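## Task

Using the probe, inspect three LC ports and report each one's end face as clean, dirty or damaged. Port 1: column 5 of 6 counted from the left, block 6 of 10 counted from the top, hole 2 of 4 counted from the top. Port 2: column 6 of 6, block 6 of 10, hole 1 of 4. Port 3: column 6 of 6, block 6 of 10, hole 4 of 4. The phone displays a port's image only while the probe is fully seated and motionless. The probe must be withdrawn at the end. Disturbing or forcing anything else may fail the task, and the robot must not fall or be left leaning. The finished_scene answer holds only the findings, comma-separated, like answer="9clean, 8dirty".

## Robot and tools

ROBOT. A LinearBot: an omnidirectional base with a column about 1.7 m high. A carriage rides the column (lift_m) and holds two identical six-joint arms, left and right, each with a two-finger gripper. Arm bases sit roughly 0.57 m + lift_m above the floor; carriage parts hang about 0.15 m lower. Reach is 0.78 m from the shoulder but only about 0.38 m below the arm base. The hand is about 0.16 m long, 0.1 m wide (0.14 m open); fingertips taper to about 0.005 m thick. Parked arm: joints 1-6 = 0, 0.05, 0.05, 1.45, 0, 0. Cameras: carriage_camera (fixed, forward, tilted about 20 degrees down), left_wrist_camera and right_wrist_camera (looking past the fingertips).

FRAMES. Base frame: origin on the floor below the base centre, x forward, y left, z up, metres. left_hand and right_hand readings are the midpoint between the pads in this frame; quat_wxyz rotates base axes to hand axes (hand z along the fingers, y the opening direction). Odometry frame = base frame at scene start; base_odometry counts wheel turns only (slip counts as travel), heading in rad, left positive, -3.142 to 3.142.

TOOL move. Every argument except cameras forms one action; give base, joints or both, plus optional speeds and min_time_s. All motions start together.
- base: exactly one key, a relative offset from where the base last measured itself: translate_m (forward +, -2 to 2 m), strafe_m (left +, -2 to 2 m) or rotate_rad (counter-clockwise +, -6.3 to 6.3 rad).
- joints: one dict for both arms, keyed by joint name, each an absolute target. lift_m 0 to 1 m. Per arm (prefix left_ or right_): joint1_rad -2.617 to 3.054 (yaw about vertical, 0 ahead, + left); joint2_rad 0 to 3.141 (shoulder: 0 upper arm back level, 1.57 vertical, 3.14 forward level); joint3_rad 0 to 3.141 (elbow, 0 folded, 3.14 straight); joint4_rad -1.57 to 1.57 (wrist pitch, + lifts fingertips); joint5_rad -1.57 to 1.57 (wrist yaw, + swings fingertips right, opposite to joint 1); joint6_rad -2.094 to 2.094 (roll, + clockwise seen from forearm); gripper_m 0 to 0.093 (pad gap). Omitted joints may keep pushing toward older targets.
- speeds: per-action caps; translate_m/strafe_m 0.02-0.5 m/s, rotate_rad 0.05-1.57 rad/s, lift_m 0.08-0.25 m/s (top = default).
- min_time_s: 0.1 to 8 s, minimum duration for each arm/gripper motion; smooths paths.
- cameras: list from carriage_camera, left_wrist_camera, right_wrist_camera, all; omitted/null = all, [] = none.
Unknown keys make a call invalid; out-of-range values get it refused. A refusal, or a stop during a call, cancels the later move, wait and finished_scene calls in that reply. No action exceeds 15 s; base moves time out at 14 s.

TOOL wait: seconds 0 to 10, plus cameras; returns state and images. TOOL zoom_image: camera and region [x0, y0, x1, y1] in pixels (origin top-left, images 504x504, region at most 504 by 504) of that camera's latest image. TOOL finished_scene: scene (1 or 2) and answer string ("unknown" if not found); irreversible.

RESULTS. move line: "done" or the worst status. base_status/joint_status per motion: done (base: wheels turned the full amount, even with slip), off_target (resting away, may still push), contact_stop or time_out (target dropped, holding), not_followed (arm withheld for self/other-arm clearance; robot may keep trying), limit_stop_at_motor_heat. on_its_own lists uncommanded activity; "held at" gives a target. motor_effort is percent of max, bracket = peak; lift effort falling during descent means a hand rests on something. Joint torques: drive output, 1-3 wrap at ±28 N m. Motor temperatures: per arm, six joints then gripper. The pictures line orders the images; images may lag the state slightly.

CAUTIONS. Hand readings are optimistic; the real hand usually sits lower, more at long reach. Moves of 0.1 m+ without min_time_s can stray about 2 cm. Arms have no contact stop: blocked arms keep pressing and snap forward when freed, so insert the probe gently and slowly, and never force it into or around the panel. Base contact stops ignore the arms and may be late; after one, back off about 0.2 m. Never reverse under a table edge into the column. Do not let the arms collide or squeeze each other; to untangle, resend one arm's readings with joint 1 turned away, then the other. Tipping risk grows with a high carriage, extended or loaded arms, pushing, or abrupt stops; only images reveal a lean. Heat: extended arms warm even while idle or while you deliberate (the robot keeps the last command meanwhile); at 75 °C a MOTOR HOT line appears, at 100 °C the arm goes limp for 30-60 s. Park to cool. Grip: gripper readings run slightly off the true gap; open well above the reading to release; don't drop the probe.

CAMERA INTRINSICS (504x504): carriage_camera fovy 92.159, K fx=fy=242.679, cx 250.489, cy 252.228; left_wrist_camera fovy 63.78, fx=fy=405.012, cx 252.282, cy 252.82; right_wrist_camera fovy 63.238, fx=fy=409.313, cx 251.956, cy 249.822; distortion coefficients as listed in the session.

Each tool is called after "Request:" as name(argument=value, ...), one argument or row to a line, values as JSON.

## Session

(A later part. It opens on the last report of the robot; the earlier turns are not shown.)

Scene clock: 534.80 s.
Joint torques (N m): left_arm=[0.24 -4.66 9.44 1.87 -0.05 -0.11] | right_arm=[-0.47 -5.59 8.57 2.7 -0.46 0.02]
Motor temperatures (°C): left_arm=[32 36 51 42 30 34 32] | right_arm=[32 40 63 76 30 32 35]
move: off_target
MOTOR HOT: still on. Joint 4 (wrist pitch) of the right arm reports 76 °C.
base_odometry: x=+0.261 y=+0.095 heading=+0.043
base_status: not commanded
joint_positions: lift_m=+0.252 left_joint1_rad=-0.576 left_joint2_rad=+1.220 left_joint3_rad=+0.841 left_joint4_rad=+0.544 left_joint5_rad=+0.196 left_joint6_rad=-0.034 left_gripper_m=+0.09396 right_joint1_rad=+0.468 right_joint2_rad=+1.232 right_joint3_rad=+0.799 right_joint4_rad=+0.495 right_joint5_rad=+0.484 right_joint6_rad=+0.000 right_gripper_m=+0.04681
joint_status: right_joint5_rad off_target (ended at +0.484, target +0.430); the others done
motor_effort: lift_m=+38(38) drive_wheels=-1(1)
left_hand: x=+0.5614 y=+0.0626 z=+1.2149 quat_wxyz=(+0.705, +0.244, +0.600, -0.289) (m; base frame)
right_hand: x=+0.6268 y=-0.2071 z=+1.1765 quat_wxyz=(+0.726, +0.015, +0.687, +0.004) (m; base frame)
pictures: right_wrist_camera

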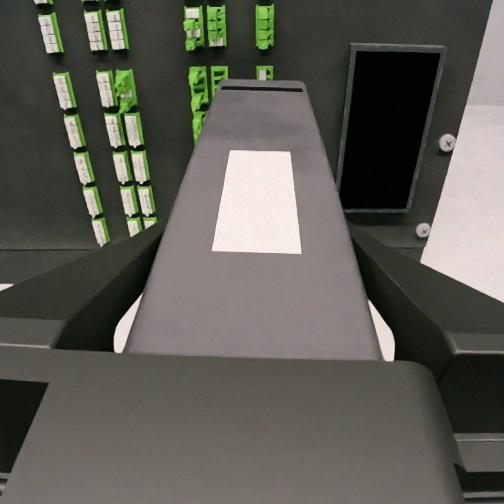

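Request:
move(
  joints={"right_joint5_rad": 0.485, "right_joint6_rad": -0.04, "lift_m": 0.2537},
  base={"translate_m": -0.001},
  cameras=[],
)

Request:
wait(
  seconds=0.5,
  cameras=["right_wrist_camera"],
)

Request:
zoom_image(
  camera="right_wrist_camera",
  region=[240, 50, 280, 90],
)

Request:
move(
  base={"translate_m": 0.003},
  speeds={"translate_m": 0.02},
  cameras=[],
)

Request:
wait(
  seconds=1,
  cameras=["right_wrist_camera"],
)

Request:
zoom_image(
  camera="right_wrist_camera",
  region=[240, 50, 280, 90],
)

Scene clock: 543.20 s.
Joint torques (N m): left_arm=[0.24 -4.59 9.42 1.85 -0.06 -0.1] | right_arm=[-0.21 -5.87 8.4 2.69 0.15 -0.13]
Motor temperatures (°C): left_arm=[32 36 52 42 30 34 32] | right_arm=[32 40 64 76 31 32 35]
move: done
MOTOR HOT: still on. Joint 4 (wrist pitch) of the right arm reports 76 °C.
base_odometry: x=+0.260 y=+0.095 heading=+0.043
base_status: done
joint_positions: lift_m=+0.253 left_joint1_rad=-0.576 left_joint2_rad=+1.220 left_joint3_rad=+0.841 left_joint4_rad=+0.545 left_joint5_rad=+0.196 left_joint6_rad=-0.034 left_gripper_m=+0.09396 right_joint1_rad=+0.467 right_joint2_rad=+1.234 right_joint3_rad=+0.799 right_joint4_rad=+0.495 right_joint5_rad=+0.486 right_joint6_rad=-0.032 right_gripper_m=+0.04681
joint_status: all done
motor_effort: lift_m=+50(53) drive_wheels=-2(5)
left_hand: x=+0.5614 y=+0.0627 z=+1.2165 quat_wxyz=(+0.706, +0.244, +0.599, -0.289) (m; base frame)
right_hand: x=+0.6274 y=-0.2078 z=+1.1770 quat_wxyz=(+0.726, +0.006, +0.688, -0.009) (m; base frame)
pictures: none
No camera images: "cameras" was empty.

Scene clock: 543.70 s.
Joint torques (N m): left_arm=[0.18 -4.68 9.46 1.85 -0.07 -0.12] | right_arm=[-0.39 -6.09 8.54 2.73 0.16 -0.14]
Motor temperatures (°C): left_arm=[32 36 52 42 30 34 32] | right_arm=[32 40 64 76 31 32 35]
MOTOR HOT: still on. Joint 4 (wrist pitch) of the right arm reports 76 °C.
base_odometry: x=+0.260 y=+0.095 heading=+0.043
base_status: done
joint_positions: lift_m=+0.253 left_joint1_rad=-0.576 left_joint2_rad=+1.220 left_joint3_rad=+0.841 left_joint4_rad=+0.545 left_joint5_rad=+0.196 left_joint6_rad=-0.034 left_gripper_m=+0.09396 right_joint1_rad=+0.467 right_joint2_rad=+1.234 right_joint3_rad=+0.799 right_joint4_rad=+0.495 right_joint5_rad=+0.486 right_joint6_rad=-0.032 right_gripper_m=+0.04681
joint_status: all done
motor_effort: lift_m=+49(53) drive_wheels=-2(5)
left_hand: x=+0.5614 y=+0.0627 z=+1.2165 quat_wxyz=(+0.706, +0.244, +0.599, -0.289) (m; base frame)
right_hand: x=+0.6274 y=-0.2078 z=+1.1770 quat_wxyz=(+0.726, +0.005, +0.688, -0.009) (m; base frame)
wait: 0.50 s; at rest by 0.27 s
pictures: right_wrist_camera

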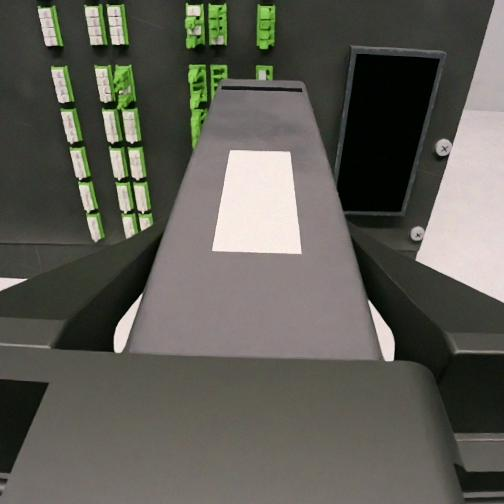

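Scaled by 12.600.

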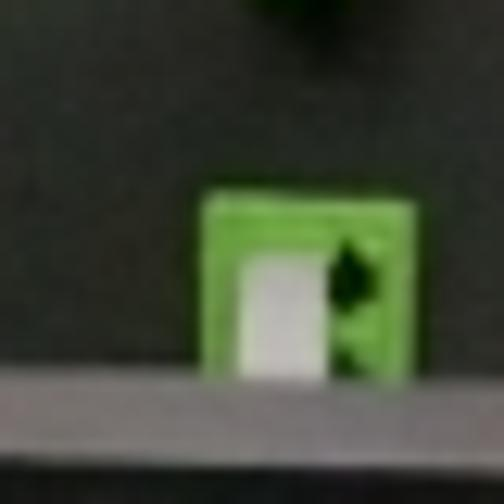

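Scene clock: 544.30 s.
Joint torques (N m): left_arm=[0.25 -4.57 9.5 1.85 -0.05 -0.1] | right_arm=[-0.54 -5.64 8.55 2.7 0.05 -0.11]
Motor temperatures (°C): left_arm=[32 36 52 42 30 34 32] | right_arm=[32 40 64 76 31 32 35]
move: done
MOTOR HOT: still on. Joint 4 (wrist pitch) of the right arm reports 76 °C.
base_odometry: x=+0.263 y=+0.095 heading=+0.043
base_status: done
joint_positions: lift_m=+0.253 left_joint1_rad=-0.576 left_joint2_rad=+1.220 left_joint3_rad=+0.841 left_joint4_rad=+0.545 left_joint5_rad=+0.196 left_joint6_rad=-0.034 left_gripper_m=+0.09396 right_joint1_rad=+0.468 right_joint2_rad=+1.231 right_joint3_rad=+0.799 right_joint4_rad=+0.494 right_joint5_rad=+0.495 right_joint6_rad=-0.033 right_gripper_m=+0.04681
joint_status: not commanded
motor_effort: lift_m=+49(49) drive_wheels=+0(5)
left_hand: x=+0.5614 y=+0.0626 z=+1.2164 quat_wxyz=(+0.706, +0.244, +0.599, -0.289) (m; base frame)
right_hand: x=+0.6266 y=-0.2091 z=+1.1778 quat_wxyz=(+0.726, +0.008, +0.688, -0.012) (m; base frame)
pictures: none
No camera images: "cameras" was empty.

Scene clock: 545.30 s.
Joint torques (N m): left_arm=[0.23 -4.67 9.42 1.84 -0.07 -0.12] | right_arm=[-0.4 -5.7 8.62 2.72 0.08 -0.12]
Motor temperatures (°C): left_arm=[32 36 52 42 30 34 32] | right_arm=[32 40 64 76 31 32 35]
MOTOR HOT: still on. Joint 4 (wrist pitch) of the right arm reports 76 °C.
base_odometry: x=+0.263 y=+0.095 heading=+0.043
base_status: done
joint_positions: lift_m=+0.253 left_joint1_rad=-0.576 left_joint2_rad=+1.220 left_joint3_rad=+0.841 left_joint4_rad=+0.545 left_joint5_rad=+0.196 left_joint6_rad=-0.034 left_gripper_m=+0.09396 right_joint1_rad=+0.468 right_joint2_rad=+1.231 right_joint3_rad=+0.799 right_joint4_rad=+0.494 right_joint5_rad=+0.495 right_joint6_rad=-0.033 right_gripper_m=+0.04681
joint_status: not commanded
motor_effort: lift_m=+49(49) drive_wheels=+0(5)
left_hand: x=+0.5614 y=+0.0626 z=+1.2164 quat_wxyz=(+0.706, +0.244, +0.599, -0.289) (m; base frame)
right_hand: x=+0.6266 y=-0.2091 z=+1.1778 quat_wxyz=(+0.726, +0.008, +0.688, -0.012) (m; base frame)
wait: 1.00 s; at rest by 0.27 s
pictures: right_wrist_camera

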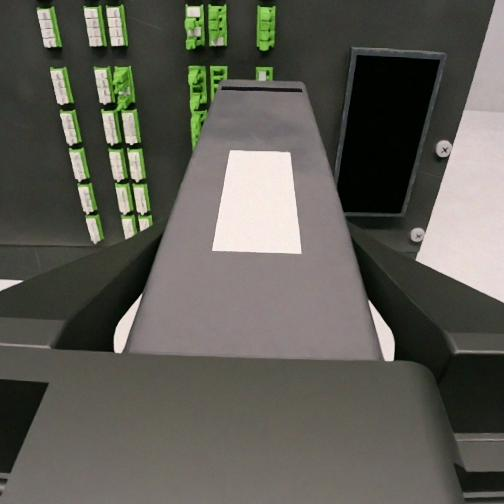

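Scaled by 12.600.

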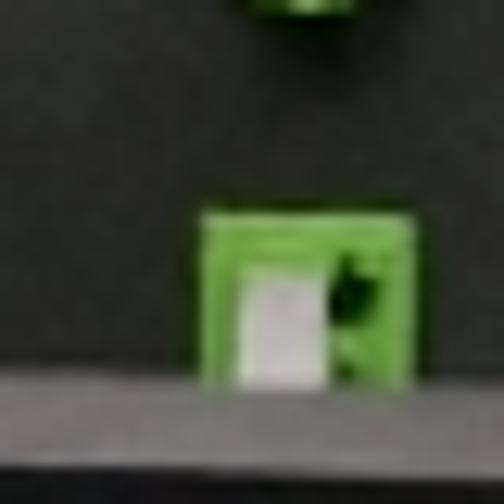

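Request:
move(
  joints={"right_joint5_rad": 0.47, "right_joint6_rad": -0.005},
  cameras=[],
)

Request:
move(
  base={"translate_m": 0.002},
  speeds={"translate_m": 0.02},
  cameras=[],
)

Request:
move(
  joints={"right_joint5_rad": 0.47, "right_joint6_rad": -0.05},
  cameras=[],
)

Request:
wait(
  seconds=0.6,
  cameras=["right_wrist_camera"],
)

Request:
zoom_image(
  camera="right_wrist_camera",
  region=[240, 50, 280, 90],
)

Scene clock: 548.47 s.
Joint torques (N m): left_arm=[0.24 -4.66 9.4 1.86 -0.05 -0.1] | right_arm=[-0.46 -5.79 8.62 2.7 -0.13 0.12]
Motor temperatures (°C): left_arm=[32 36 52 42 30 34 32] | right_arm=[32 40 65 75 31 32 35]
move: off_target
MOTOR HOT: still on. Joint 4 (wrist pitch) of the right arm reports 75 °C.
base_odometry: x=+0.263 y=+0.095 heading=+0.043
base_status: not commanded
joint_positions: lift_m=+0.253 left_joint1_rad=-0.576 left_joint2_rad=+1.220 left_joint3_rad=+0.841 left_joint4_rad=+0.545 left_joint5_rad=+0.196 left_joint6_rad=-0.034 left_gripper_m=+0.09396 right_joint1_rad=+0.468 right_joint2_rad=+1.231 right_joint3_rad=+0.799 right_joint4_rad=+0.494 right_joint5_rad=+0.495 right_joint6_rad=-0.021 right_gripper_m=+0.04681
joint_status: right_joint5_rad off_target (ended at +0.495, target +0.470); the others done
motor_effort: lift_m=+49(49) drive_wheels=+0(0)
left_hand: x=+0.5614 y=+0.0626 z=+1.2164 quat_wxyz=(+0.706, +0.244, +0.599, -0.289) (m; base frame)
right_hand: x=+0.6266 y=-0.2091 z=+1.1778 quat_wxyz=(+0.726, +0.012, +0.688, -0.007) (m; base frame)
pictures: none
No camera images: "cameras" was empty.

Scene clock: 548.97 s.
Joint torques (N m): left_arm=[0.27 -4.66 9.42 1.89 -0.05 -0.1] | right_arm=[-0.75 -4.93 8.61 2.79 -0.11 0.09]
Motor temperatures (°C): left_arm=[32 36 52 42 30 34 32] | right_arm=[32 40 65 76 31 32 35]
move: done
MOTOR HOT: still on. Joint 4 (wrist pitch) of the right arm reports 76 °C.
base_odometry: x=+0.265 y=+0.095 heading=+0.043
base_status: done
joint_positions: lift_m=+0.253 left_joint1_rad=-0.576 left_joint2_rad=+1.220 left_joint3_rad=+0.841 left_joint4_rad=+0.545 left_joint5_rad=+0.196 left_joint6_rad=-0.034 left_gripper_m=+0.09396 right_joint1_rad=+0.469 right_joint2_rad=+1.224 right_joint3_rad=+0.799 right_joint4_rad=+0.484 right_joint5_rad=+0.495 right_joint6_rad=-0.018 right_gripper_m=+0.04681
joint_status: not commanded
motor_effort: lift_m=+49(50) drive_wheels=+1(6)
left_hand: x=+0.5614 y=+0.0627 z=+1.2165 quat_wxyz=(+0.706, +0.244, +0.599, -0.289) (m; base frame)
right_hand: x=+0.6253 y=-0.2094 z=+1.1784 quat_wxyz=(+0.725, +0.013, +0.688, -0.006) (m; base frame)
pictures: none
No camera images: "cameras" was empty.

Scene clock: 549.43 s.
Joint torques (N m): left_arm=[0.25 -4.7 9.43 1.84 -0.06 -0.12] | right_arm=[-0.5 -5.01 8.47 2.8 -0.1 -0.22]
Motor temperatures (°C): left_arm=[32 36 52 42 30 34 32] | right_arm=[32 40 65 76 31 32 35]
move: off_target
MOTOR HOT: still on. Joint 4 (wrist pitch) of the right arm reports 76 °C.
base_odometry: x=+0.265 y=+0.095 heading=+0.043
base_status: not commanded
joint_positions: lift_m=+0.253 left_joint1_rad=-0.576 left_joint2_rad=+1.220 left_joint3_rad=+0.841 left_joint4_rad=+0.545 left_joint5_rad=+0.196 left_joint6_rad=-0.034 left_gripper_m=+0.09396 right_joint1_rad=+0.469 right_joint2_rad=+1.224 right_joint3_rad=+0.799 right_joint4_rad=+0.484 right_joint5_rad=+0.495 right_joint6_rad=-0.036 right_gripper_m=+0.04681
joint_status: right_joint5_rad off_target (ended at +0.495, target +0.470); the others done
motor_effort: lift_m=+49(49) drive_wheels=+1(1)
left_hand: x=+0.5614 y=+0.0627 z=+1.2165 quat_wxyz=(+0.706, +0.244, +0.599, -0.289) (m; base frame)
right_hand: x=+0.6253 y=-0.2094 z=+1.1784 quat_wxyz=(+0.725, +0.007, +0.688, -0.013) (m; base frame)
pictures: none
No camera images: "cameras" was empty.

Scene clock: 550.03 s.
Joint torques (N m): left_arm=[0.24 -4.63 9.5 1.85 -0.08 -0.13] | right_arm=[-0.54 -5.04 8.58 2.8 -0.11 -0.21]
Motor temperatures (°C): left_arm=[32 36 52 42 30 34 32] | right_arm=[32 40 65 76 31 32 35]
MOTOR HOT: still on. Joint 4 (wrist pitch) of the right arm reports 76 °C.
base_odometry: x=+0.265 y=+0.095 heading=+0.043
base_status: not commanded
joint_positions: lift_m=+0.253 left_joint1_rad=-0.576 left_joint2_rad=+1.220 left_joint3_rad=+0.841 left_joint4_rad=+0.545 left_joint5_rad=+0.196 left_joint6_rad=-0.034 left_gripper_m=+0.09396 right_joint1_rad=+0.469 right_joint2_rad=+1.224 right_joint3_rad=+0.799 right_joint4_rad=+0.484 right_joint5_rad=+0.495 right_joint6_rad=-0.037 right_gripper_m=+0.04681
joint_status: right_joint5_rad off_target (ended at +0.495, target +0.470); the others done
motor_effort: lift_m=+49(49) drive_wheels=+1(1)
left_hand: x=+0.5614 y=+0.0627 z=+1.2165 quat_wxyz=(+0.706, +0.244, +0.599, -0.289) (m; base frame)
right_hand: x=+0.6253 y=-0.2094 z=+1.1784 quat_wxyz=(+0.725, +0.006, +0.688, -0.013) (m; base frame)
wait: 0.60 s; at rest by 0.27 s
pictures: right_wrist_camera

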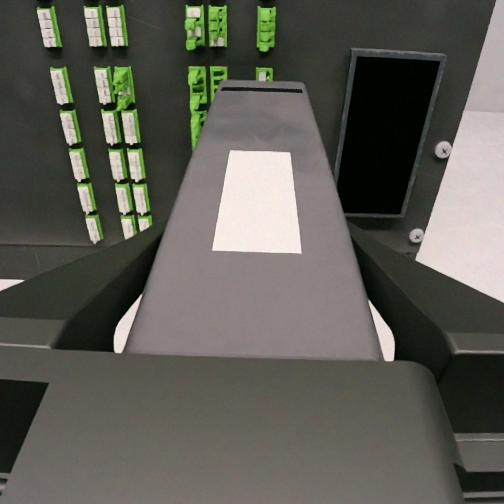

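Scaled by 12.600.

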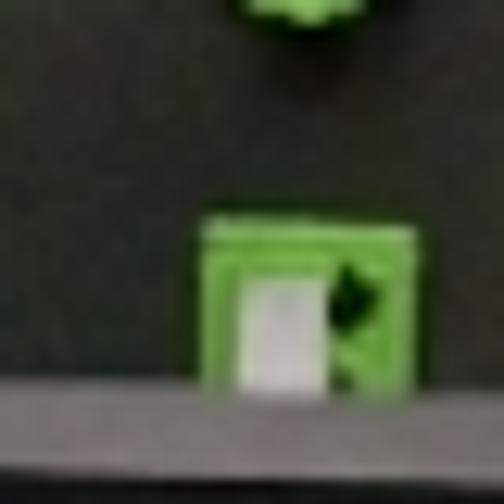

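Request:
move(
  base={"translate_m": -0.002},
  speeds={"translate_m": 0.02},
  joints={"right_joint5_rad": 0.455, "right_joint6_rad": -0.025},
  cameras=[],
)

Request:
move(
  base={"strafe_m": -0.003},
  speeds={"strafe_m": 0.02},
  cameras=[],
)

Request:
move(
  base={"translate_m": 0.003},
  speeds={"translate_m": 0.02},
  cameras=[],
)

Request:
wait(
  seconds=0.6,
  cameras=["right_wrist_camera"],
)

Request:
zoom_image(
  camera="right_wrist_camera",
  region=[240, 50, 280, 90],
)

Scene clock: 556.63 s.
Joint torques (N m): left_arm=[0.16 -4.68 9.46 1.89 -0.05 -0.09] | right_arm=[-0.21 -5.63 8.64 2.75 -0.16 0.03]
Motor temperatures (°C): left_arm=[32 36 52 42 30 34 32] | right_arm=[32 40 65 77 31 32 35]
move: off_target
MOTOR HOT: still on. Joint 4 (wrist pitch) of the right arm reports 77 °C.
base_odometry: x=+0.263 y=+0.095 heading=+0.043
base_status: done
joint_positions: lift_m=+0.253 left_joint1_rad=-0.576 left_joint2_rad=+1.220 left_joint3_rad=+0.841 left_joint4_rad=+0.545 left_joint5_rad=+0.196 left_joint6_rad=-0.034 left_gripper_m=+0.09396 right_joint1_rad=+0.467 right_joint2_rad=+1.229 right_joint3_rad=+0.799 right_joint4_rad=+0.489 right_joint5_rad=+0.485 right_joint6_rad=-0.032 right_gripper_m=+0.04681
joint_status: right_joint5_rad off_target (ended at +0.485, target +0.455); the others done
motor_effort: lift_m=+49(49) drive_wheels=+0(7)
left_hand: x=+0.5614 y=+0.0626 z=+1.2164 quat_wxyz=(+0.706, +0.244, +0.599, -0.289) (m; base frame)
right_hand: x=+0.6266 y=-0.2081 z=+1.1774 quat_wxyz=(+0.725, +0.005, +0.689, -0.009) (m; base frame)
pictures: none
No camera images: "cameras" was empty.

Scene clock: 557.37 s.
Joint torques (N m): left_arm=[0.28 -4.53 9.5 1.85 -0.07 -0.1] | right_arm=[-0.38 -5.61 8.51 2.73 -0.1 0.03]
Motor temperatures (°C): left_arm=[32 36 52 42 30 34 32] | right_arm=[32 40 65 77 31 32 35]
move: done
MOTOR HOT: still on. Joint 4 (wrist pitch) of the right arm reports 77 °C.
base_odometry: x=+0.263 y=+0.092 heading=+0.043
base_status: done
joint_positions: lift_m=+0.253 left_joint1_rad=-0.576 left_joint2_rad=+1.220 left_joint3_rad=+0.841 left_joint4_rad=+0.545 left_joint5_rad=+0.196 left_joint6_rad=-0.034 left_gripper_m=+0.09396 right_joint1_rad=+0.466 right_joint2_rad=+1.230 right_joint3_rad=+0.799 right_joint4_rad=+0.490 right_joint5_rad=+0.475 right_joint6_rad=-0.031 right_gripper_m=+0.04681
joint_status: not commanded
motor_effort: lift_m=+49(49) drive_wheels=-4(6)
left_hand: x=+0.5614 y=+0.0626 z=+1.2164 quat_wxyz=(+0.706, +0.244, +0.599, -0.289) (m; base frame)
right_hand: x=+0.6267 y=-0.2064 z=+1.1775 quat_wxyz=(+0.725, +0.002, +0.688, -0.005) (m; base frame)
pictures: none
No camera images: "cameras" was empty.

Scene clock: 557.97 s.
Joint torques (N m): left_arm=[0.18 -4.57 9.39 1.86 -0.03 -0.11] | right_arm=[-0.4 -5.55 8.58 2.76 -0.18 0.02]
Motor temperatures (°C): left_arm=[32 36 52 42 30 34 32] | right_arm=[32 40 65 77 31 32 35]
move: done
MOTOR HOT: still on. Joint 4 (wrist pitch) of the right arm reports 77 °C.
base_odometry: x=+0.266 y=+0.092 heading=+0.044
base_status: done
joint_positions: lift_m=+0.253 left_joint1_rad=-0.576 left_joint2_rad=+1.220 left_joint3_rad=+0.841 left_joint4_rad=+0.545 left_joint5_rad=+0.196 left_joint6_rad=-0.034 left_gripper_m=+0.09396 right_joint1_rad=+0.466 right_joint2_rad=+1.229 right_joint3_rad=+0.799 right_joint4_rad=+0.490 right_joint5_rad=+0.483 right_joint6_rad=-0.031 right_gripper_m=+0.04681
joint_status: not commanded
motor_effort: lift_m=+49(49) drive_wheels=+1(5)
left_hand: x=+0.5614 y=+0.0626 z=+1.2164 quat_wxyz=(+0.706, +0.244, +0.599, -0.289) (m; base frame)
right_hand: x=+0.6266 y=-0.2078 z=+1.1777 quat_wxyz=(+0.725, +0.005, +0.688, -0.007) (m; base frame)
pictures: none
No camera images: "cameras" was empty.

Scene clock: 558.57 s.
Joint torques (N m): left_arm=[0.29 -4.71 9.47 1.87 -0.05 -0.11] | right_arm=[-0.38 -5.59 8.59 2.73 -0.13 0.02]
Motor temperatures (°C): left_arm=[32 36 52 42 30 34 32] | right_arm=[32 40 65 76 31 32 35]
MOTOR HOT: still on. Joint 4 (wrist pitch) of the right arm reports 76 °C.
base_odometry: x=+0.266 y=+0.092 heading=+0.044
base_status: done
joint_positions: lift_m=+0.253 left_joint1_rad=-0.576 left_joint2_rad=+1.220 left_joint3_rad=+0.841 left_joint4_rad=+0.545 left_joint5_rad=+0.196 left_joint6_rad=-0.034 left_gripper_m=+0.09396 right_joint1_rad=+0.466 right_joint2_rad=+1.229 right_joint3_rad=+0.799 right_joint4_rad=+0.490 right_joint5_rad=+0.483 right_joint6_rad=-0.031 right_gripper_m=+0.04681
joint_status: not commanded
motor_effort: lift_m=+49(49) drive_wheels=+1(5)
left_hand: x=+0.5614 y=+0.0626 z=+1.2164 quat_wxyz=(+0.706, +0.244, +0.599, -0.289) (m; base frame)
right_hand: x=+0.6266 y=-0.2078 z=+1.1777 quat_wxyz=(+0.725, +0.005, +0.688, -0.007) (m; base frame)
wait: 0.60 s; at rest by 0.27 s
pictures: right_wrist_camera

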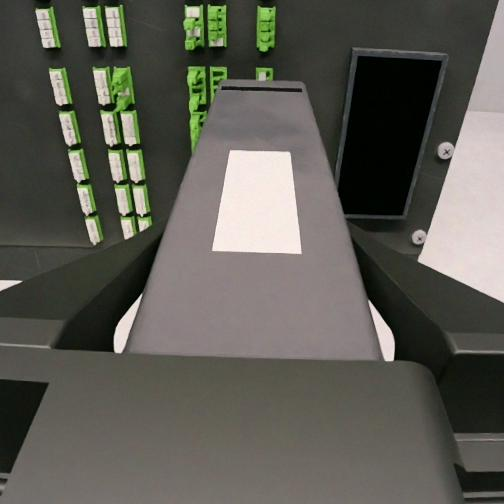

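Scaled by 12.600.

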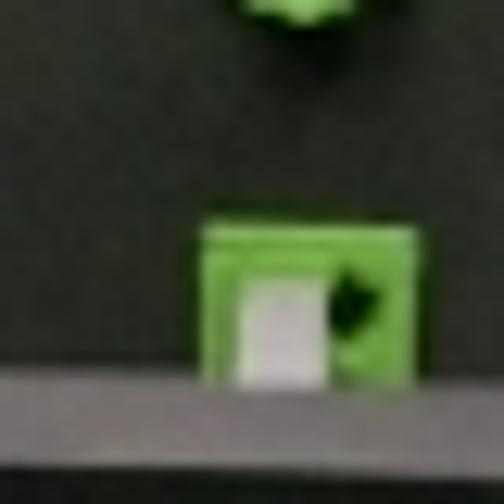

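Request:
move(
  base={"strafe_m": -0.002},
  speeds={"strafe_m": 0.02},
  cameras=[],
)

Request:
move(
  base={"translate_m": 0.003},
  speeds={"translate_m": 0.02},
  cameras=[],
)

Request:
wait(
  seconds=0.6,
  cameras=["right_wrist_camera"],
)

Request:
zoom_image(
  camera="right_wrist_camera",
  region=[240, 50, 280, 90],
)

Scene clock: 561.17 s.
Joint torques (N m): left_arm=[0.31 -4.64 9.42 1.86 -0.03 -0.09] | right_arm=[-0.18 -5.61 8.58 2.76 -0.02 0.03]
Motor temperatures (°C): left_arm=[32 36 52 42 30 34 32] | right_arm=[32 40 66 76 31 32 35]
move: done
MOTOR HOT: still on. Joint 4 (wrist pitch) of the right arm reports 76 °C.
base_odometry: x=+0.266 y=+0.091 heading=+0.044
base_status: done
joint_positions: lift_m=+0.253 left_joint1_rad=-0.577 left_joint2_rad=+1.220 left_joint3_rad=+0.841 left_joint4_rad=+0.545 left_joint5_rad=+0.197 left_joint6_rad=-0.034 left_gripper_m=+0.09396 right_joint1_rad=+0.465 right_joint2_rad=+1.230 right_joint3_rad=+0.799 right_joint4_rad=+0.491 right_joint5_rad=+0.471 right_joint6_rad=-0.031 right_gripper_m=+0.04681
joint_status: not commanded
motor_effort: lift_m=+49(50) drive_wheels=-3(4)
left_hand: x=+0.5611 y=+0.0623 z=+1.2164 quat_wxyz=(+0.705, +0.245, +0.599, -0.289) (m; base frame)
right_hand: x=+0.6270 y=-0.2062 z=+1.1774 quat_wxyz=(+0.725, +0.001, +0.688, -0.004) (m; base frame)
pictures: none
No camera images: "cameras" was empty.

Scene clock: 561.70 s.
Joint torques (N m): left_arm=[0.24 -4.66 9.46 1.84 -0.06 -0.11] | right_arm=[-0.64 -4.88 8.42 2.79 -0.28 0.03]
Motor temperatures (°C): left_arm=[32 36 52 42 30 34 32] | right_arm=[32 40 66 76 31 32 35]
move: done
MOTOR HOT: still on. Joint 4 (wrist pitch) of the right arm reports 76 °C.
base_odometry: x=+0.269 y=+0.091 heading=+0.044
base_status: done
joint_positions: lift_m=+0.253 left_joint1_rad=-0.577 left_joint2_rad=+1.220 left_joint3_rad=+0.841 left_joint4_rad=+0.545 left_joint5_rad=+0.197 left_joint6_rad=-0.034 left_gripper_m=+0.09396 right_joint1_rad=+0.468 right_joint2_rad=+1.224 right_joint3_rad=+0.799 right_joint4_rad=+0.484 right_joint5_rad=+0.485 right_joint6_rad=-0.031 right_gripper_m=+0.04681
joint_status: not commanded
motor_effort: lift_m=+49(49) drive_wheels=+1(6)
left_hand: x=+0.5611 y=+0.0623 z=+1.2165 quat_wxyz=(+0.706, +0.245, +0.599, -0.289) (m; base frame)
right_hand: x=+0.6255 y=-0.2082 z=+1.1786 quat_wxyz=(+0.725, +0.005, +0.688, -0.008) (m; base frame)
pictures: none
No camera images: "cameras" was empty.

Scene clock: 562.30 s.
Joint torques (N m): left_arm=[0.25 -4.62 9.5 1.84 -0.05 -0.11] | right_arm=[-0.43 -4.79 8.53 2.8 -0.18 0.03]
Motor temperatures (°C): left_arm=[32 36 52 42 30 34 32] | right_arm=[32 40 66 76 31 32 35]
MOTOR HOT: still on. Joint 4 (wrist pitch) of the right arm reports 76 °C.
base_odometry: x=+0.269 y=+0.091 heading=+0.044
base_status: done
joint_positions: lift_m=+0.253 left_joint1_rad=-0.577 left_joint2_rad=+1.220 left_joint3_rad=+0.841 left_joint4_rad=+0.545 left_joint5_rad=+0.197 left_joint6_rad=-0.034 left_gripper_m=+0.09396 right_joint1_rad=+0.468 right_joint2_rad=+1.224 right_joint3_rad=+0.799 right_joint4_rad=+0.484 right_joint5_rad=+0.485 right_joint6_rad=-0.031 right_gripper_m=+0.04681
joint_status: not commanded
motor_effort: lift_m=+49(49) drive_wheels=+1(6)
left_hand: x=+0.5611 y=+0.0623 z=+1.2165 quat_wxyz=(+0.706, +0.245, +0.599, -0.289) (m; base frame)
right_hand: x=+0.6255 y=-0.2082 z=+1.1786 quat_wxyz=(+0.725, +0.005, +0.688, -0.008) (m; base frame)
wait: 0.60 s; at rest by 0.27 s
pictures: right_wrist_camera

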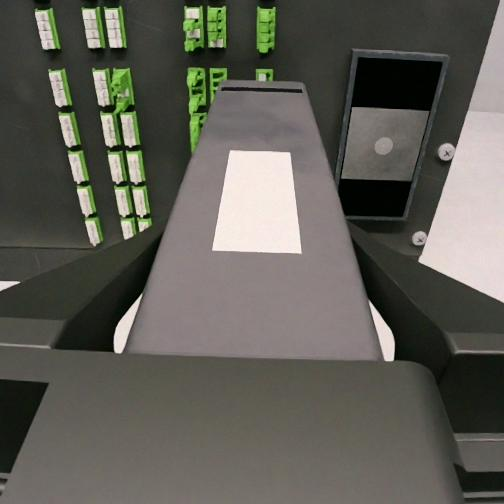

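Scaled by 12.600.

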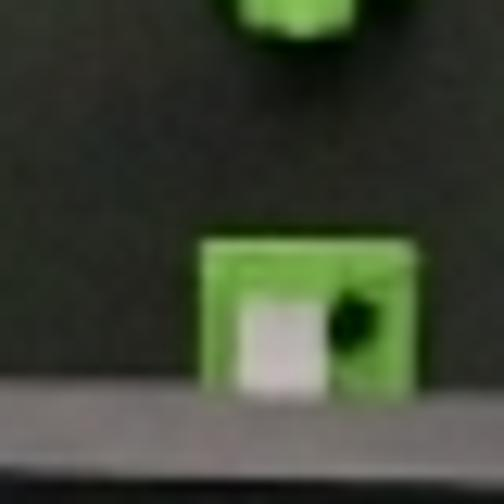

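The phone shows a picture.

Request:
zoom_image(
  camera="right_wrist_camera",
  region=[335, 95, 435, 190],
)

Request:
zoom_image(
  camera="right_wrist_camera",
  region=[360, 122, 410, 168],
)

Scaled by 5.040.

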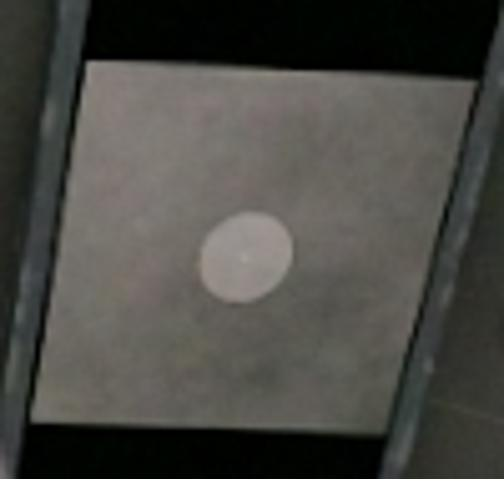

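Scaled by 10.080.

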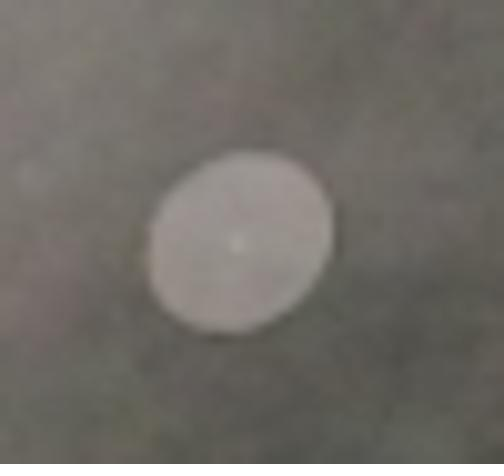

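Request:
move(
  base={"translate_m": -0.028},
  speeds={"translate_m": 0.03},
  joints={"right_joint5_rad": 0.475},
  cameras=[],
)

Request:
wait(
  seconds=0.8,
  cameras=["right_wrist_camera", "left_wrist_camera"],
)

Request:
zoom_image(
  camera="right_wrist_camera",
  region=[220, 10, 300, 90],
)

Request:
move(
  joints={"lift_m": 0.2345},
  speeds={"lift_m": 0.08},
  cameras=[],
)

Request:
wait(
  seconds=0.8,
  cameras=["right_wrist_camera", "left_wrist_camera"],
)

Request:
zoom_image(
  camera="right_wrist_camera",
  region=[220, 10, 300, 90],
)

Request:
zoom_image(
  camera="left_wrist_camera",
  region=[250, 110, 320, 180],
)

Scene clock: 571.20 s.
Joint torques (N m): left_arm=[0.24 -4.56 9.5 1.83 -0.04 -0.08] | right_arm=[-0.27 -6.49 8.4 2.65 0.17 0.01]
Motor temperatures (°C): left_arm=[32 36 52 42 30 34 32] | right_arm=[32 40 66 78 31 32 35]
move: done
MOTOR HOT: still on. Joint 4 (wrist pitch) of the right arm reports 78 °C.
base_odometry: x=+0.242 y=+0.089 heading=+0.044
base_status: done
joint_positions: lift_m=+0.253 left_joint1_rad=-0.577 left_joint2_rad=+1.220 left_joint3_rad=+0.841 left_joint4_rad=+0.545 left_joint5_rad=+0.197 left_joint6_rad=-0.034 left_gripper_m=+0.09396 right_joint1_rad=+0.465 right_joint2_rad=+1.237 right_joint3_rad=+0.799 right_joint4_rad=+0.498 right_joint5_rad=+0.476 right_joint6_rad=-0.030 right_gripper_m=+0.04681
joint_status: all done
motor_effort: lift_m=+49(50) drive_wheels=-2(9)
left_hand: x=+0.5611 y=+0.0623 z=+1.2165 quat_wxyz=(+0.706, +0.245, +0.599, -0.289) (m; base frame)
right_hand: x=+0.6281 y=-0.2067 z=+1.1767 quat_wxyz=(+0.726, +0.003, +0.688, -0.005) (m; base frame)
pictures: none
No camera images: "cameras" was empty.

Scene clock: 572.00 s.
Joint torques (N m): left_arm=[0.28 -4.6 9.47 1.86 -0.07 -0.09] | right_arm=[-0.17 -6.31 8.51 2.65 0.16 0.03]
Motor temperatures (°C): left_arm=[32 36 52 42 30 34 32] | right_arm=[32 40 66 78 31 32 35]
MOTOR HOT: still on. Joint 4 (wrist pitch) of the right arm reports 78 °C.
base_odometry: x=+0.241 y=+0.089 heading=+0.044
base_status: done
joint_positions: lift_m=+0.253 left_joint1_rad=-0.577 left_joint2_rad=+1.220 left_joint3_rad=+0.841 left_joint4_rad=+0.545 left_joint5_rad=+0.197 left_joint6_rad=-0.034 left_gripper_m=+0.09396 right_joint1_rad=+0.465 right_joint2_rad=+1.237 right_joint3_rad=+0.799 right_joint4_rad=+0.498 right_joint5_rad=+0.476 right_joint6_rad=-0.030 right_gripper_m=+0.04681
joint_status: all done
motor_effort: lift_m=+49(50) drive_wheels=-1(9)
left_hand: x=+0.5611 y=+0.0623 z=+1.2165 quat_wxyz=(+0.706, +0.245, +0.599, -0.289) (m; base frame)
right_hand: x=+0.6281 y=-0.2067 z=+1.1767 quat_wxyz=(+0.726, +0.003, +0.688, -0.005) (m; base frame)
wait: 0.80 s; at rest by 0.27 s
pictures: left_wrist_camera, right_wrist_camera

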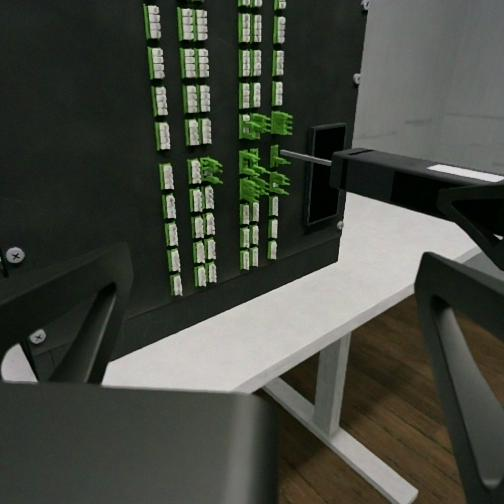

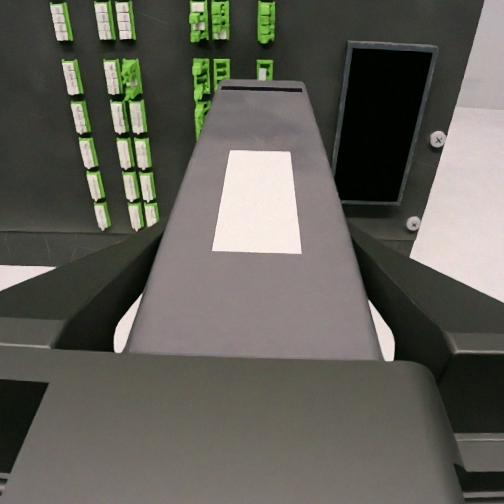

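Scaled by 6.300.

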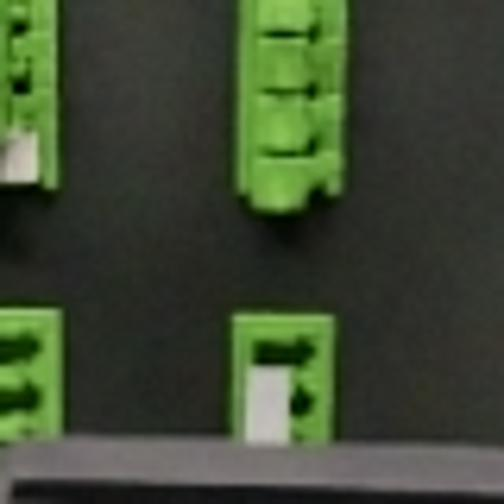

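Scene clock: 572.60 s.
Joint torques (N m): left_arm=[0.28 -4.66 9.51 1.84 -0.07 -0.11] | right_arm=[-0.25 -6.34 8.53 2.43 0.16 0.02]
Motor temperatures (°C): left_arm=[32 36 52 42 30 34 32] | right_arm=[32 40 66 78 31 32 35]
move: done
MOTOR HOT: still on. Joint 4 (wrist pitch) of the right arm reports 78 °C.
base_odometry: x=+0.241 y=+0.089 heading=+0.044
base_status: not commanded
joint_positions: lift_m=+0.235 left_joint1_rad=-0.577 left_joint2_rad=+1.220 left_joint3_rad=+0.841 left_joint4_rad=+0.545 left_joint5_rad=+0.197 left_joint6_rad=-0.034 left_gripper_m=+0.09396 right_joint1_rad=+0.465 right_joint2_rad=+1.237 right_joint3_rad=+0.799 right_joint4_rad=+0.520 right_joint5_rad=+0.476 right_joint6_rad=-0.030 right_gripper_m=+0.04681
joint_status: all done
motor_effort: lift_m=+38(43) drive_wheels=-1(2)
left_hand: x=+0.5611 y=+0.0623 z=+1.1980 quat_wxyz=(+0.705, +0.245, +0.599, -0.289) (m; base frame)
right_hand: x=+0.6278 y=-0.2068 z=+1.1633 quat_wxyz=(+0.733, +0.007, +0.681, -0.002) (m; base frame)
pictures: none
No camera images: "cameras" was empty.

Scene clock: 573.40 s.
Joint torques (N m): left_arm=[0.21 -4.66 9.43 1.85 -0.06 -0.1] | right_arm=[-0.27 -6.34 8.58 2.42 0.14 0.02]
Motor temperatures (°C): left_arm=[32 36 52 42 30 34 32] | right_arm=[32 40 66 78 30 32 35]
MOTOR HOT: still on. Joint 4 (wrist pitch) of the right arm reports 78 °C.
base_odometry: x=+0.241 y=+0.089 heading=+0.044
base_status: not commanded
joint_positions: lift_m=+0.235 left_joint1_rad=-0.577 left_joint2_rad=+1.220 left_joint3_rad=+0.841 left_joint4_rad=+0.545 left_joint5_rad=+0.197 left_joint6_rad=-0.034 left_gripper_m=+0.09396 right_joint1_rad=+0.465 right_joint2_rad=+1.237 right_joint3_rad=+0.799 right_joint4_rad=+0.520 right_joint5_rad=+0.476 right_joint6_rad=-0.030 right_gripper_m=+0.04681
joint_status: all done
motor_effort: lift_m=+38(43) drive_wheels=-1(2)
left_hand: x=+0.5611 y=+0.0623 z=+1.1980 quat_wxyz=(+0.705, +0.245, +0.599, -0.289) (m; base frame)
right_hand: x=+0.6278 y=-0.2068 z=+1.1633 quat_wxyz=(+0.733, +0.007, +0.681, -0.002) (m; base frame)
wait: 0.80 s; at rest by 0.27 s
pictures: left_wrist_camera, right_wrist_camera

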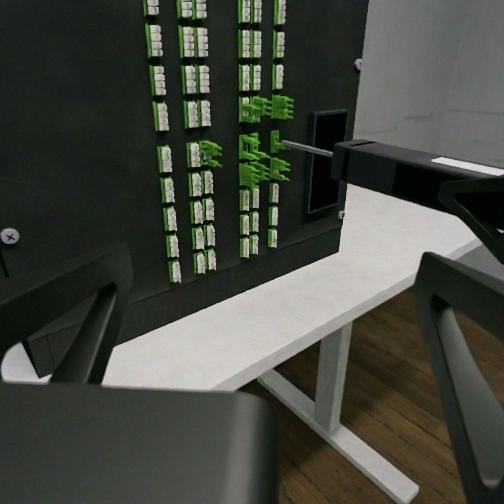

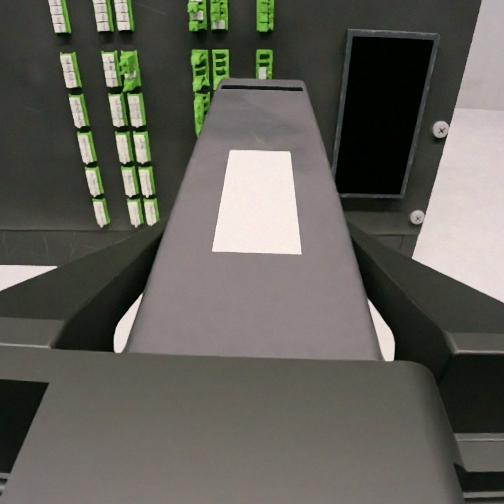

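Scaled by 6.300.

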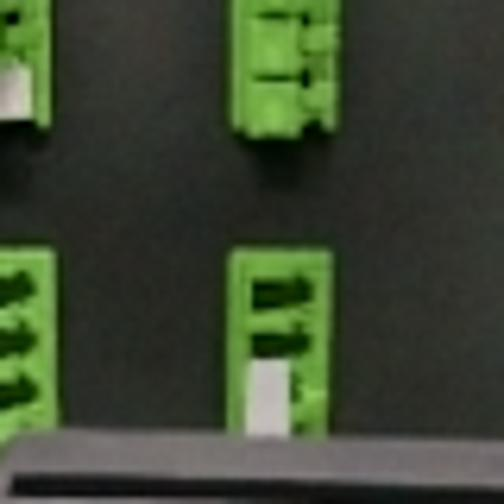

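Scaled by 7.200.

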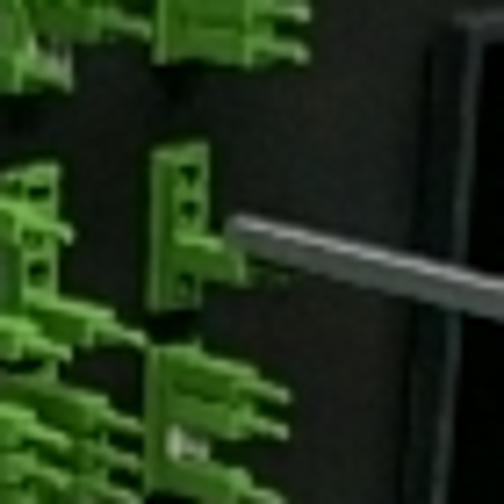

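Request:
move(
  joints={"right_joint4_rad": 0.525},
  cameras=[],
)

Request:
wait(
  seconds=0.8,
  cameras=["right_wrist_camera", "left_wrist_camera"],
)

Request:
zoom_image(
  camera="right_wrist_camera",
  region=[220, 10, 300, 90],
)

Request:
zoom_image(
  camera="left_wrist_camera",
  region=[250, 110, 320, 180],
)

Scene clock: 576.50 s.
Joint torques (N m): left_arm=[0.29 -4.63 9.47 1.85 -0.05 -0.09] | right_arm=[-0.17 -6.41 8.58 2.15 0.15 0.02]
Motor temperatures (°C): left_arm=[32 36 52 42 30 34 32] | right_arm=[32 40 67 77 30 32 35]
move: done
MOTOR HOT: still on. Joint 4 (wrist pitch) of the right arm reports 77 °C.
base_odometry: x=+0.241 y=+0.089 heading=+0.044
base_status: not commanded
joint_positions: lift_m=+0.235 left_joint1_rad=-0.577 left_joint2_rad=+1.220 left_joint3_rad=+0.841 left_joint4_rad=+0.545 left_joint5_rad=+0.197 left_joint6_rad=-0.034 left_gripper_m=+0.09396 right_joint1_rad=+0.465 right_joint2_rad=+1.237 right_joint3_rad=+0.799 right_joint4_rad=+0.520 right_joint5_rad=+0.476 right_joint6_rad=-0.030 right_gripper_m=+0.04681
joint_status: all done
motor_effort: lift_m=+38(38) drive_wheels=-1(1)
left_hand: x=+0.5611 y=+0.0623 z=+1.1980 quat_wxyz=(+0.705, +0.245, +0.599, -0.289) (m; base frame)
right_hand: x=+0.6278 y=-0.2068 z=+1.1632 quat_wxyz=(+0.732, +0.007, +0.681, -0.002) (m; base frame)
pictures: none
No camera images: "cameras" was empty.

Scene clock: 577.30 s.
Joint torques (N m): left_arm=[0.28 -4.62 9.5 1.85 -0.05 -0.1] | right_arm=[-0.28 -6.38 8.55 2.14 0.16 0.02]
Motor temperatures (°C): left_arm=[32 36 52 42 30 34 32] | right_arm=[32 40 67 77 30 32 35]
MOTOR HOT: still on. Joint 4 (wrist pitch) of the right arm reports 77 °C.
base_odometry: x=+0.241 y=+0.089 heading=+0.044
base_status: not commanded
joint_positions: lift_m=+0.235 left_joint1_rad=-0.577 left_joint2_rad=+1.220 left_joint3_rad=+0.841 left_joint4_rad=+0.545 left_joint5_rad=+0.197 left_joint6_rad=-0.034 left_gripper_m=+0.09396 right_joint1_rad=+0.465 right_joint2_rad=+1.237 right_joint3_rad=+0.799 right_joint4_rad=+0.519 right_joint5_rad=+0.476 right_joint6_rad=-0.030 right_gripper_m=+0.04681
joint_status: all done
motor_effort: lift_m=+38(38) drive_wheels=-1(1)
left_hand: x=+0.5611 y=+0.0623 z=+1.1980 quat_wxyz=(+0.705, +0.245, +0.599, -0.289) (m; base frame)
right_hand: x=+0.6278 y=-0.2068 z=+1.1631 quat_wxyz=(+0.732, +0.007, +0.681, -0.002) (m; base frame)
wait: 0.80 s; at rest by 0.27 s
pictures: left_wrist_camera, right_wrist_camera

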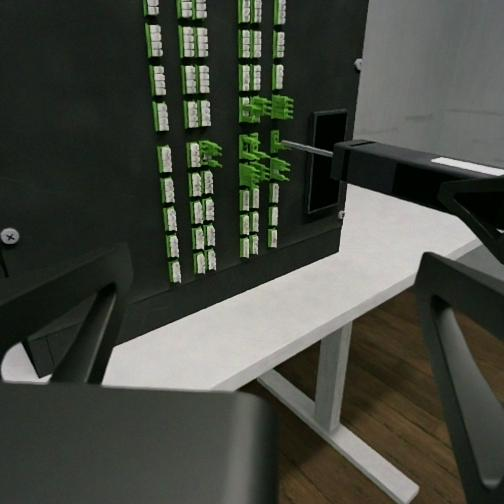

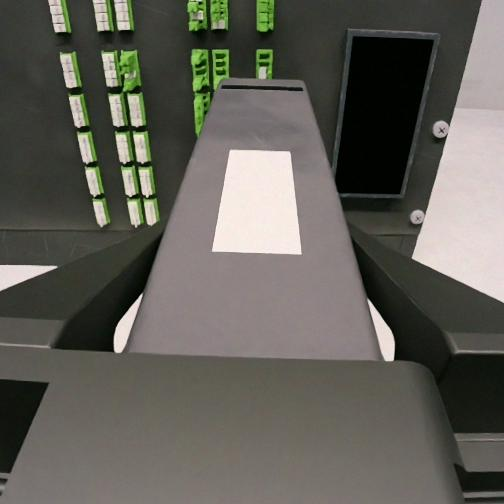

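Scaled by 6.300.

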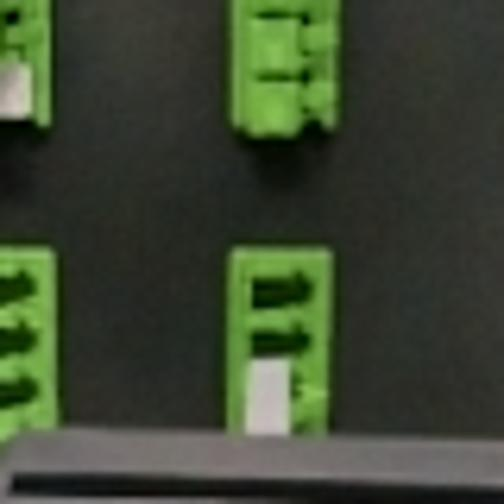

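Scaled by 7.200.

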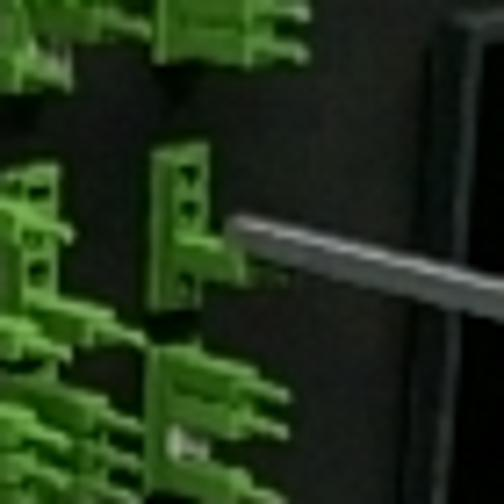

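Request:
move(
  base={"translate_m": -0.05},
  speeds={"translate_m": 0.05},
  cameras=[],
)

Request:
move(
  joints={"right_joint4_rad": 0.505},
  cameras=[],
)

Request:
wait(
  seconds=0.8,
  cameras=["right_wrist_camera", "left_wrist_camera"],
)

Request:
zoom_image(
  camera="left_wrist_camera",
  region=[200, 100, 300, 200],
)

Scene clock: 581.20 s.
Joint torques (N m): left_arm=[0.25 -4.62 9.37 1.85 -0.07 -0.11] | right_arm=[-0.27 -6.38 8.59 2.56 0.17 0.02]
Motor temperatures (°C): left_arm=[32 36 52 42 30 34 32] | right_arm=[32 40 67 77 30 32 35]
move: done
MOTOR HOT: still on. Joint 4 (wrist pitch) of the right arm reports 77 °C.
base_odometry: x=+0.192 y=+0.087 heading=+0.044
base_status: done
joint_positions: lift_m=+0.235 left_joint1_rad=-0.577 left_joint2_rad=+1.220 left_joint3_rad=+0.841 left_joint4_rad=+0.545 left_joint5_rad=+0.197 left_joint6_rad=-0.034 left_gripper_m=+0.09396 right_joint1_rad=+0.465 right_joint2_rad=+1.237 right_joint3_rad=+0.799 right_joint4_rad=+0.482 right_joint5_rad=+0.476 right_joint6_rad=-0.030 right_gripper_m=+0.04681
joint_status: not commanded
motor_effort: lift_m=+38(38) drive_wheels=-2(10)
left_hand: x=+0.5611 y=+0.0623 z=+1.1980 quat_wxyz=(+0.705, +0.245, +0.599, -0.289) (m; base frame)
right_hand: x=+0.6283 y=-0.2066 z=+1.1547 quat_wxyz=(+0.721, +0.001, +0.693, -0.008) (m; base frame)
pictures: none
No camera images: "cameras" was empty.

Scene clock: 581.70 s.
Joint torques (N m): left_arm=[0.34 -4.63 9.42 1.85 -0.06 -0.09] | right_arm=[-0.2 -6.42 8.58 2.51 0.2 0.02]
Motor temperatures (°C): left_arm=[32 36 52 42 30 34 32] | right_arm=[32 40 67 77 30 32 35]
move: done
MOTOR HOT: still on. Joint 4 (wrist pitch) of the right arm reports 77 °C.
base_odometry: x=+0.192 y=+0.087 heading=+0.044
base_status: not commanded
joint_positions: lift_m=+0.235 left_joint1_rad=-0.577 left_joint2_rad=+1.220 left_joint3_rad=+0.841 left_joint4_rad=+0.545 left_joint5_rad=+0.197 left_joint6_rad=-0.034 left_gripper_m=+0.09396 right_joint1_rad=+0.465 right_joint2_rad=+1.237 right_joint3_rad=+0.799 right_joint4_rad=+0.465 right_joint5_rad=+0.476 right_joint6_rad=-0.030 right_gripper_m=+0.04681
joint_status: all done
motor_effort: lift_m=+38(38) drive_wheels=-2(2)
left_hand: x=+0.5611 y=+0.0623 z=+1.1980 quat_wxyz=(+0.705, +0.245, +0.599, -0.289) (m; base frame)
right_hand: x=+0.6284 y=-0.2065 z=+1.1508 quat_wxyz=(+0.716, -0.002, +0.698, -0.010) (m; base frame)
pictures: none
No camera images: "cameras" was empty.

Scene clock: 582.50 s.
Joint torques (N m): left_arm=[0.28 -4.67 9.35 1.86 -0.05 -0.11] | right_arm=[-0.25 -6.46 8.54 2.51 0.16 0.01]
Motor temperatures (°C): left_arm=[32 36 52 42 30 34 32] | right_arm=[32 40 67 77 30 32 35]
MOTOR HOT: still on. Joint 4 (wrist pitch) of the right arm reports 77 °C.
base_odometry: x=+0.192 y=+0.087 heading=+0.044
base_status: not commanded
joint_positions: lift_m=+0.235 left_joint1_rad=-0.577 left_joint2_rad=+1.220 left_joint3_rad=+0.841 left_joint4_rad=+0.545 left_joint5_rad=+0.197 left_joint6_rad=-0.034 left_gripper_m=+0.09396 right_joint1_rad=+0.465 right_joint2_rad=+1.237 right_joint3_rad=+0.799 right_joint4_rad=+0.465 right_joint5_rad=+0.476 right_joint6_rad=-0.030 right_gripper_m=+0.04681
joint_status: all done
motor_effort: lift_m=+38(38) drive_wheels=-2(2)
left_hand: x=+0.5611 y=+0.0623 z=+1.1980 quat_wxyz=(+0.705, +0.245, +0.599, -0.289) (m; base frame)
right_hand: x=+0.6284 y=-0.2065 z=+1.1507 quat_wxyz=(+0.715, -0.002, +0.699, -0.011) (m; base frame)
wait: 0.80 s; at rest by 0.27 s
pictures: left_wrist_camera, right_wrist_camera

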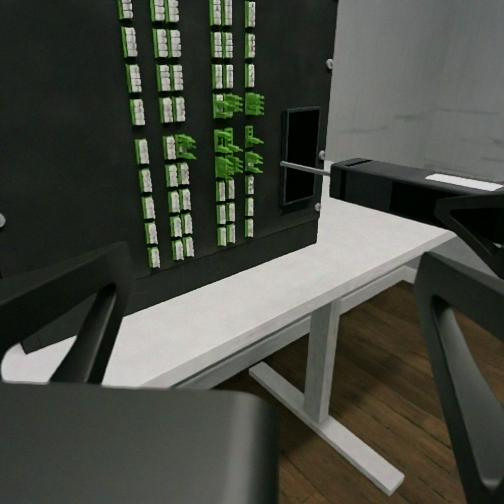

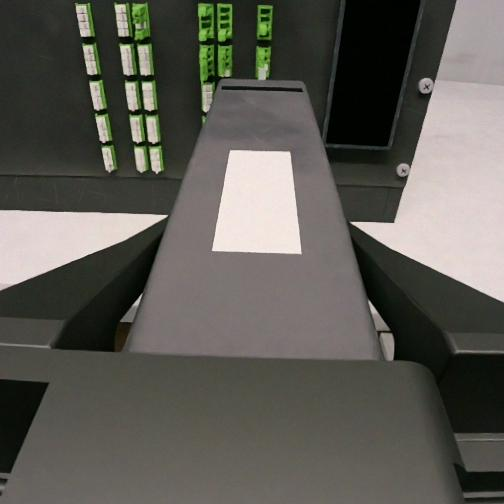

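Scaled by 5.040.

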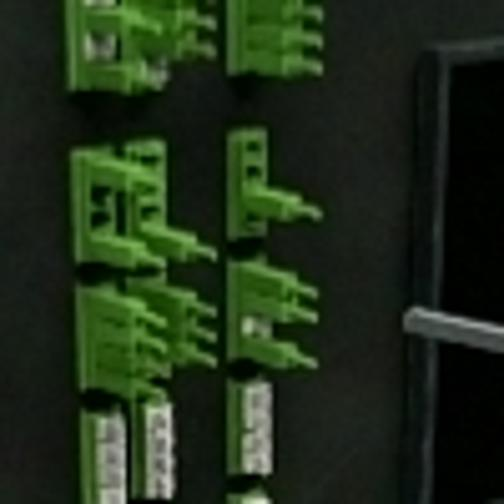

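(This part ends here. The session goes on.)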